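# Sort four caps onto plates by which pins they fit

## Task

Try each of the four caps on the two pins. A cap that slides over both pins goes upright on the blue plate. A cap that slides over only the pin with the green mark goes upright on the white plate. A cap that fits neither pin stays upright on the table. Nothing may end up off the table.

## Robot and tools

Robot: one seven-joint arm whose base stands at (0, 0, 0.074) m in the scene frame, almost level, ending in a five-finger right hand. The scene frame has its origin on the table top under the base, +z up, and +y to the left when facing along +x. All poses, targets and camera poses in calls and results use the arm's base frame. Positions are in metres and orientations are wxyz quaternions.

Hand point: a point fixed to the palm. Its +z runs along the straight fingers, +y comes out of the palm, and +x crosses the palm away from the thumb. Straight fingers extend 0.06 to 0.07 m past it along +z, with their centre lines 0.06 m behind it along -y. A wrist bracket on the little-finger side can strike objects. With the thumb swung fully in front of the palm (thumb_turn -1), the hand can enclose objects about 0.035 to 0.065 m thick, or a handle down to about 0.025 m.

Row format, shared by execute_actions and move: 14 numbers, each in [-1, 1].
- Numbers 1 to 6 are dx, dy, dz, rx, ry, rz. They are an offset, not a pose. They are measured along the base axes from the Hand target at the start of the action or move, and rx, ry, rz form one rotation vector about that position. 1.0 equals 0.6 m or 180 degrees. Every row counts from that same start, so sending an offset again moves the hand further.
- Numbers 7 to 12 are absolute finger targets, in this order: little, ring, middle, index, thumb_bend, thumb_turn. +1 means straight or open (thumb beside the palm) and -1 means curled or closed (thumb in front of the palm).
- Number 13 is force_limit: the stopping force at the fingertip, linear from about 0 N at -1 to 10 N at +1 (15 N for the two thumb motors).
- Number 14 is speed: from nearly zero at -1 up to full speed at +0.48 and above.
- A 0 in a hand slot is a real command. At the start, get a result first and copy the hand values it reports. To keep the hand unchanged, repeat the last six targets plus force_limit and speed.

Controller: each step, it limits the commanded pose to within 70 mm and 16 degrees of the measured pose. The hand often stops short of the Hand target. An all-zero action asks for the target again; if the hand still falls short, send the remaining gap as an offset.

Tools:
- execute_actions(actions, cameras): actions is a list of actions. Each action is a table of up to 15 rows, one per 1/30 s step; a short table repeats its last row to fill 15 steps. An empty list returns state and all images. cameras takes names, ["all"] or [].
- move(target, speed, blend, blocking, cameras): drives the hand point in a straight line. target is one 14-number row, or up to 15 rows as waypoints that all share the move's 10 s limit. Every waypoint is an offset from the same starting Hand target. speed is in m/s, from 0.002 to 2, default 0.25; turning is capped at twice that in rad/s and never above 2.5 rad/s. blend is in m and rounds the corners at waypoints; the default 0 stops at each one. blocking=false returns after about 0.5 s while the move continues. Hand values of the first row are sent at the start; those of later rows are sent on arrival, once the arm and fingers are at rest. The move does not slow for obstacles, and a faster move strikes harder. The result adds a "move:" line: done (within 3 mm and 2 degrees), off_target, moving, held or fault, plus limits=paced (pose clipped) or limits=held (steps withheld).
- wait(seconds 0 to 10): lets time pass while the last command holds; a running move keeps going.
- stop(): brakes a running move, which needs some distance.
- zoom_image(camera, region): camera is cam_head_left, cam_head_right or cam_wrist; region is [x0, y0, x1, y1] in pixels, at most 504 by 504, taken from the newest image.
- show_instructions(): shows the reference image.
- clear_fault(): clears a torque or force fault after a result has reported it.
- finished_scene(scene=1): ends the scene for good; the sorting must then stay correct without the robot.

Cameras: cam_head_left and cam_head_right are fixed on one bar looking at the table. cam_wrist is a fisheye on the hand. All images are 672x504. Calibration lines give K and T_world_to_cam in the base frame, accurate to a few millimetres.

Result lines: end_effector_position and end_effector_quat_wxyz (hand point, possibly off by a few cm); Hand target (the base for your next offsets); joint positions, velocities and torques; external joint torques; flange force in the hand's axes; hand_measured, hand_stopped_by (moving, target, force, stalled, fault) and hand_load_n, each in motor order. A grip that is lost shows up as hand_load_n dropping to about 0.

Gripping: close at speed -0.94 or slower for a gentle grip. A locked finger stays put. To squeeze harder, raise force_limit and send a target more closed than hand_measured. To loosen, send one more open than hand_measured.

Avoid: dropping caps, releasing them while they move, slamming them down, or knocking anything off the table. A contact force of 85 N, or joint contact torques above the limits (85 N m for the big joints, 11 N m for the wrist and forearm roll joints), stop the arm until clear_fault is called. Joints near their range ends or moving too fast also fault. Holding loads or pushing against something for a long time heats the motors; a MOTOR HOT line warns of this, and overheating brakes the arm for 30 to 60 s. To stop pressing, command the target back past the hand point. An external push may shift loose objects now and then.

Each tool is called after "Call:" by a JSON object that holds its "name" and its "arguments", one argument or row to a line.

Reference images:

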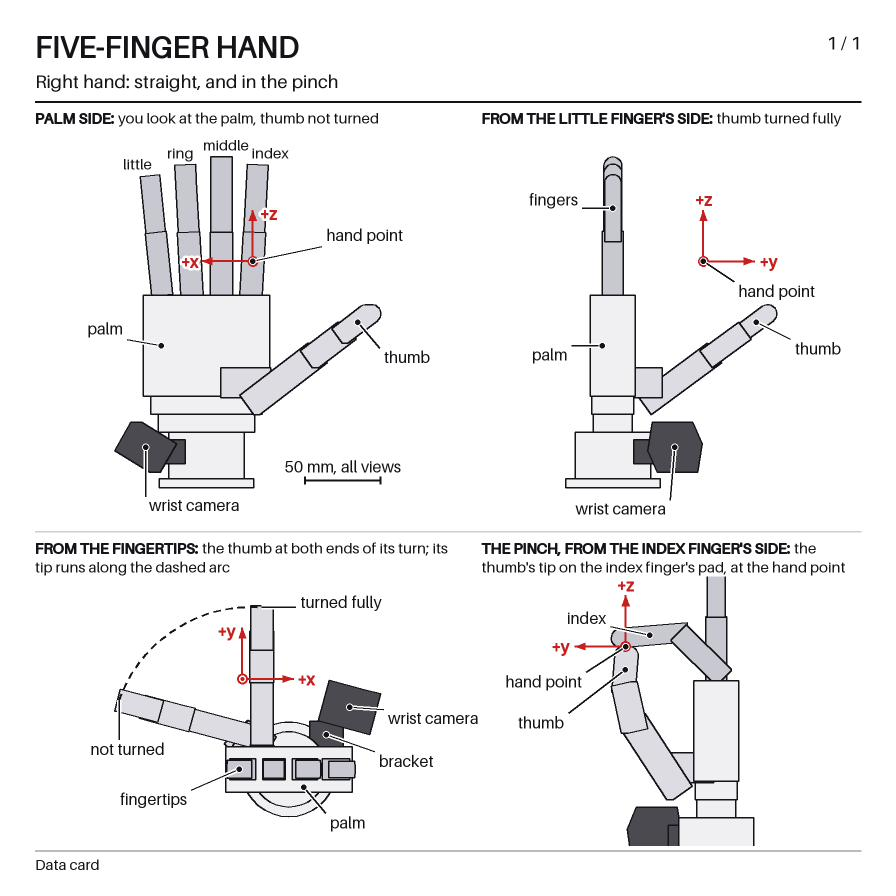

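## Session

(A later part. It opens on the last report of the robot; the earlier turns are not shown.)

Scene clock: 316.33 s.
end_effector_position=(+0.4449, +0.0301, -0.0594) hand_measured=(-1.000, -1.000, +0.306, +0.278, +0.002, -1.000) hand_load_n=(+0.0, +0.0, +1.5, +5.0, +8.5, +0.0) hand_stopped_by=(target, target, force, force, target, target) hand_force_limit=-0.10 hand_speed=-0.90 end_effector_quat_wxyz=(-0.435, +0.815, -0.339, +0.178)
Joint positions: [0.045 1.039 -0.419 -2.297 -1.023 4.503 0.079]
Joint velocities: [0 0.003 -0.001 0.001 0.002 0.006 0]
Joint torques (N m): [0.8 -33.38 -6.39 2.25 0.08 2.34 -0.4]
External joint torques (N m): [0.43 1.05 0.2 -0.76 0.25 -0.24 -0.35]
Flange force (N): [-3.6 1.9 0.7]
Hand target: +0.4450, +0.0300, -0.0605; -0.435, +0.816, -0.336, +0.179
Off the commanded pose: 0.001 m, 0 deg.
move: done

Call:
{"name": "move", "arguments": {
  "target": [
    [0,0,0.0003,0,0,0,-1,-1,0.5,0.5,0.25,-1,-0.1,-0.6],
    [0,0,0.0003,0,0,0,-1,-1,0.62,0.62,0.4,-1,-0.1,-0.4],
    [0,0,0.10,0,0,0,-1,-1,0.62,0.62,0.4,-1,-0.1,-0.4],
    [-0.1,0.0,0.2,0,0,0,-1,-1,0.62,0.62,0.4,-1,-0.1,-0.4]
  ],
  "speed": [0.03, 0.03, 0.08, 0.2],
  "blend": [0, 0, 0.01, 0],
  "cameras": ["all"]
}}

Call:
{"name": "zoom_image", "arguments": {
  "camera": "cam_head_left",
  "region": [200, 160, 340, 360]
}}

Call:
{"name": "zoom_image", "arguments": {
  "camera": "cam_head_right",
  "region": [200, 160, 340, 360]
}}

Scene clock: 319.73 s.
end_effector_position=(+0.3858, +0.0298, +0.0599) hand_measured=(-1.000, -1.000, +0.620, +0.620, +0.400, -1.000) hand_load_n=(+0.0, +0.0, +0.0, +0.0, +0.0, +0.0) hand_stopped_by=(target, target, target, target, target, target) hand_force_limit=-0.10 hand_speed=-0.40 end_effector_quat_wxyz=(-0.436, +0.814, -0.341, +0.179)
Joint positions: [0.137 0.645 -0.614 -2.661 -1.204 4.477 0.082]
Joint velocities: [-0.001 -0.001 -0.002 0 -0.001 0 -0.006]
Joint torques (N m): [1.25 -27.27 -6.62 2.37 -0.5 2.28 -0.47]
External joint torques (N m): [0.88 -0.55 -0.92 -1.69 -0.36 -0.3 -0.42]
Flange force (N): [-7.1 -4.4 -5.8]
Hand target: +0.3850, +0.0300, +0.0595; -0.435, +0.816, -0.336, +0.179
Off the commanded pose: 0.001 m, 1 deg.
move: done
camera_calibration:
cam_wrist: T_world_to_cam=[[-0.172231, -0.598065, -0.782723, 0.128918], [-0.974707, 0.218348, 0.0476394, 0.371709], [0.142415, 0.771131, -0.620544, 0.0716253], [0, 0, 0, 1]] pos_world=[0.374311, -0.0592934, 0.127646]

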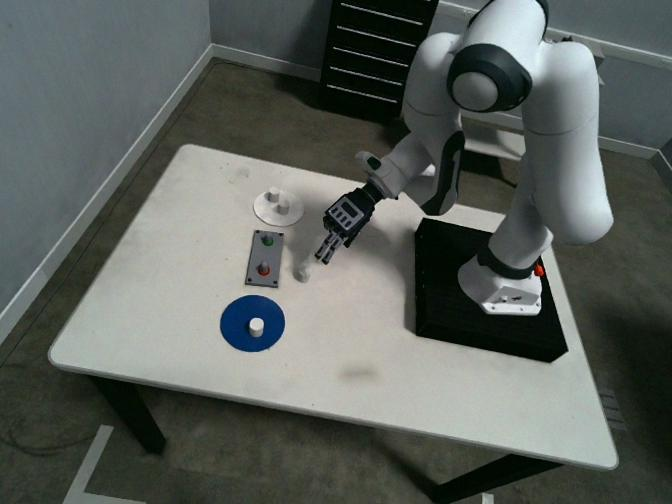

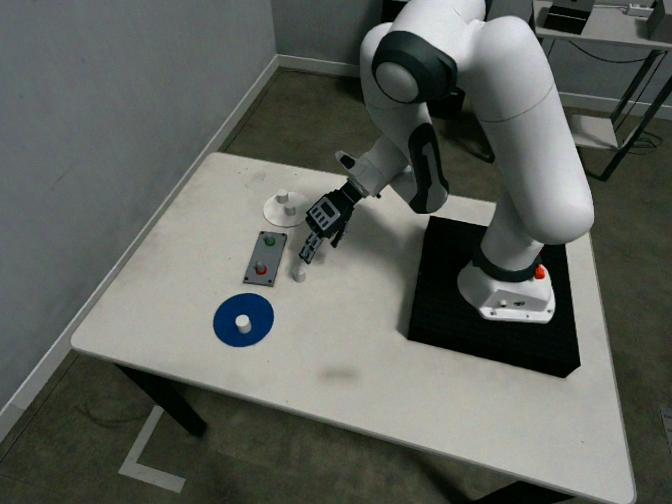

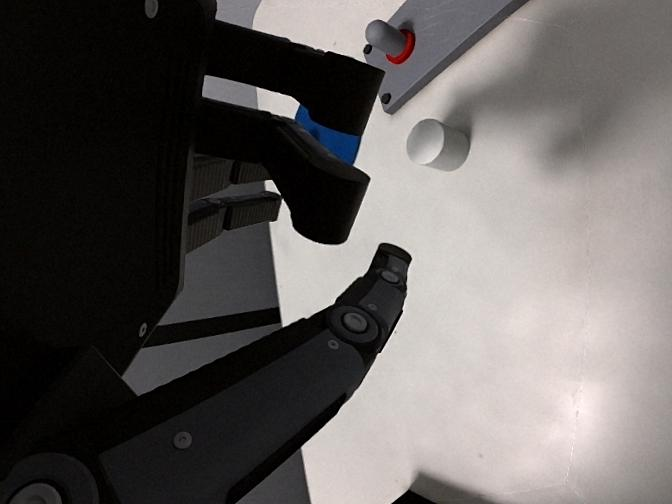

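Scaled by 2.520.

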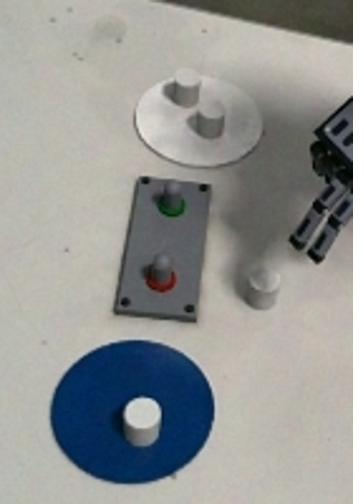

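Scaled by 2.520.

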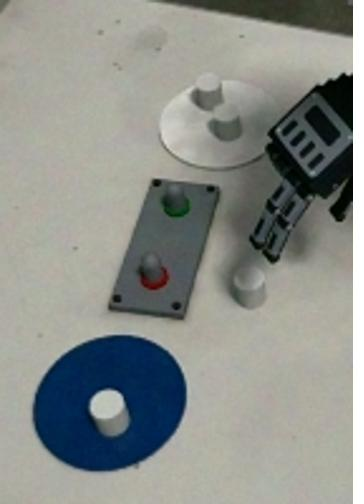

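Call:
{"name": "finished_scene", "arguments": {

}}

The scene is finished: the task was done.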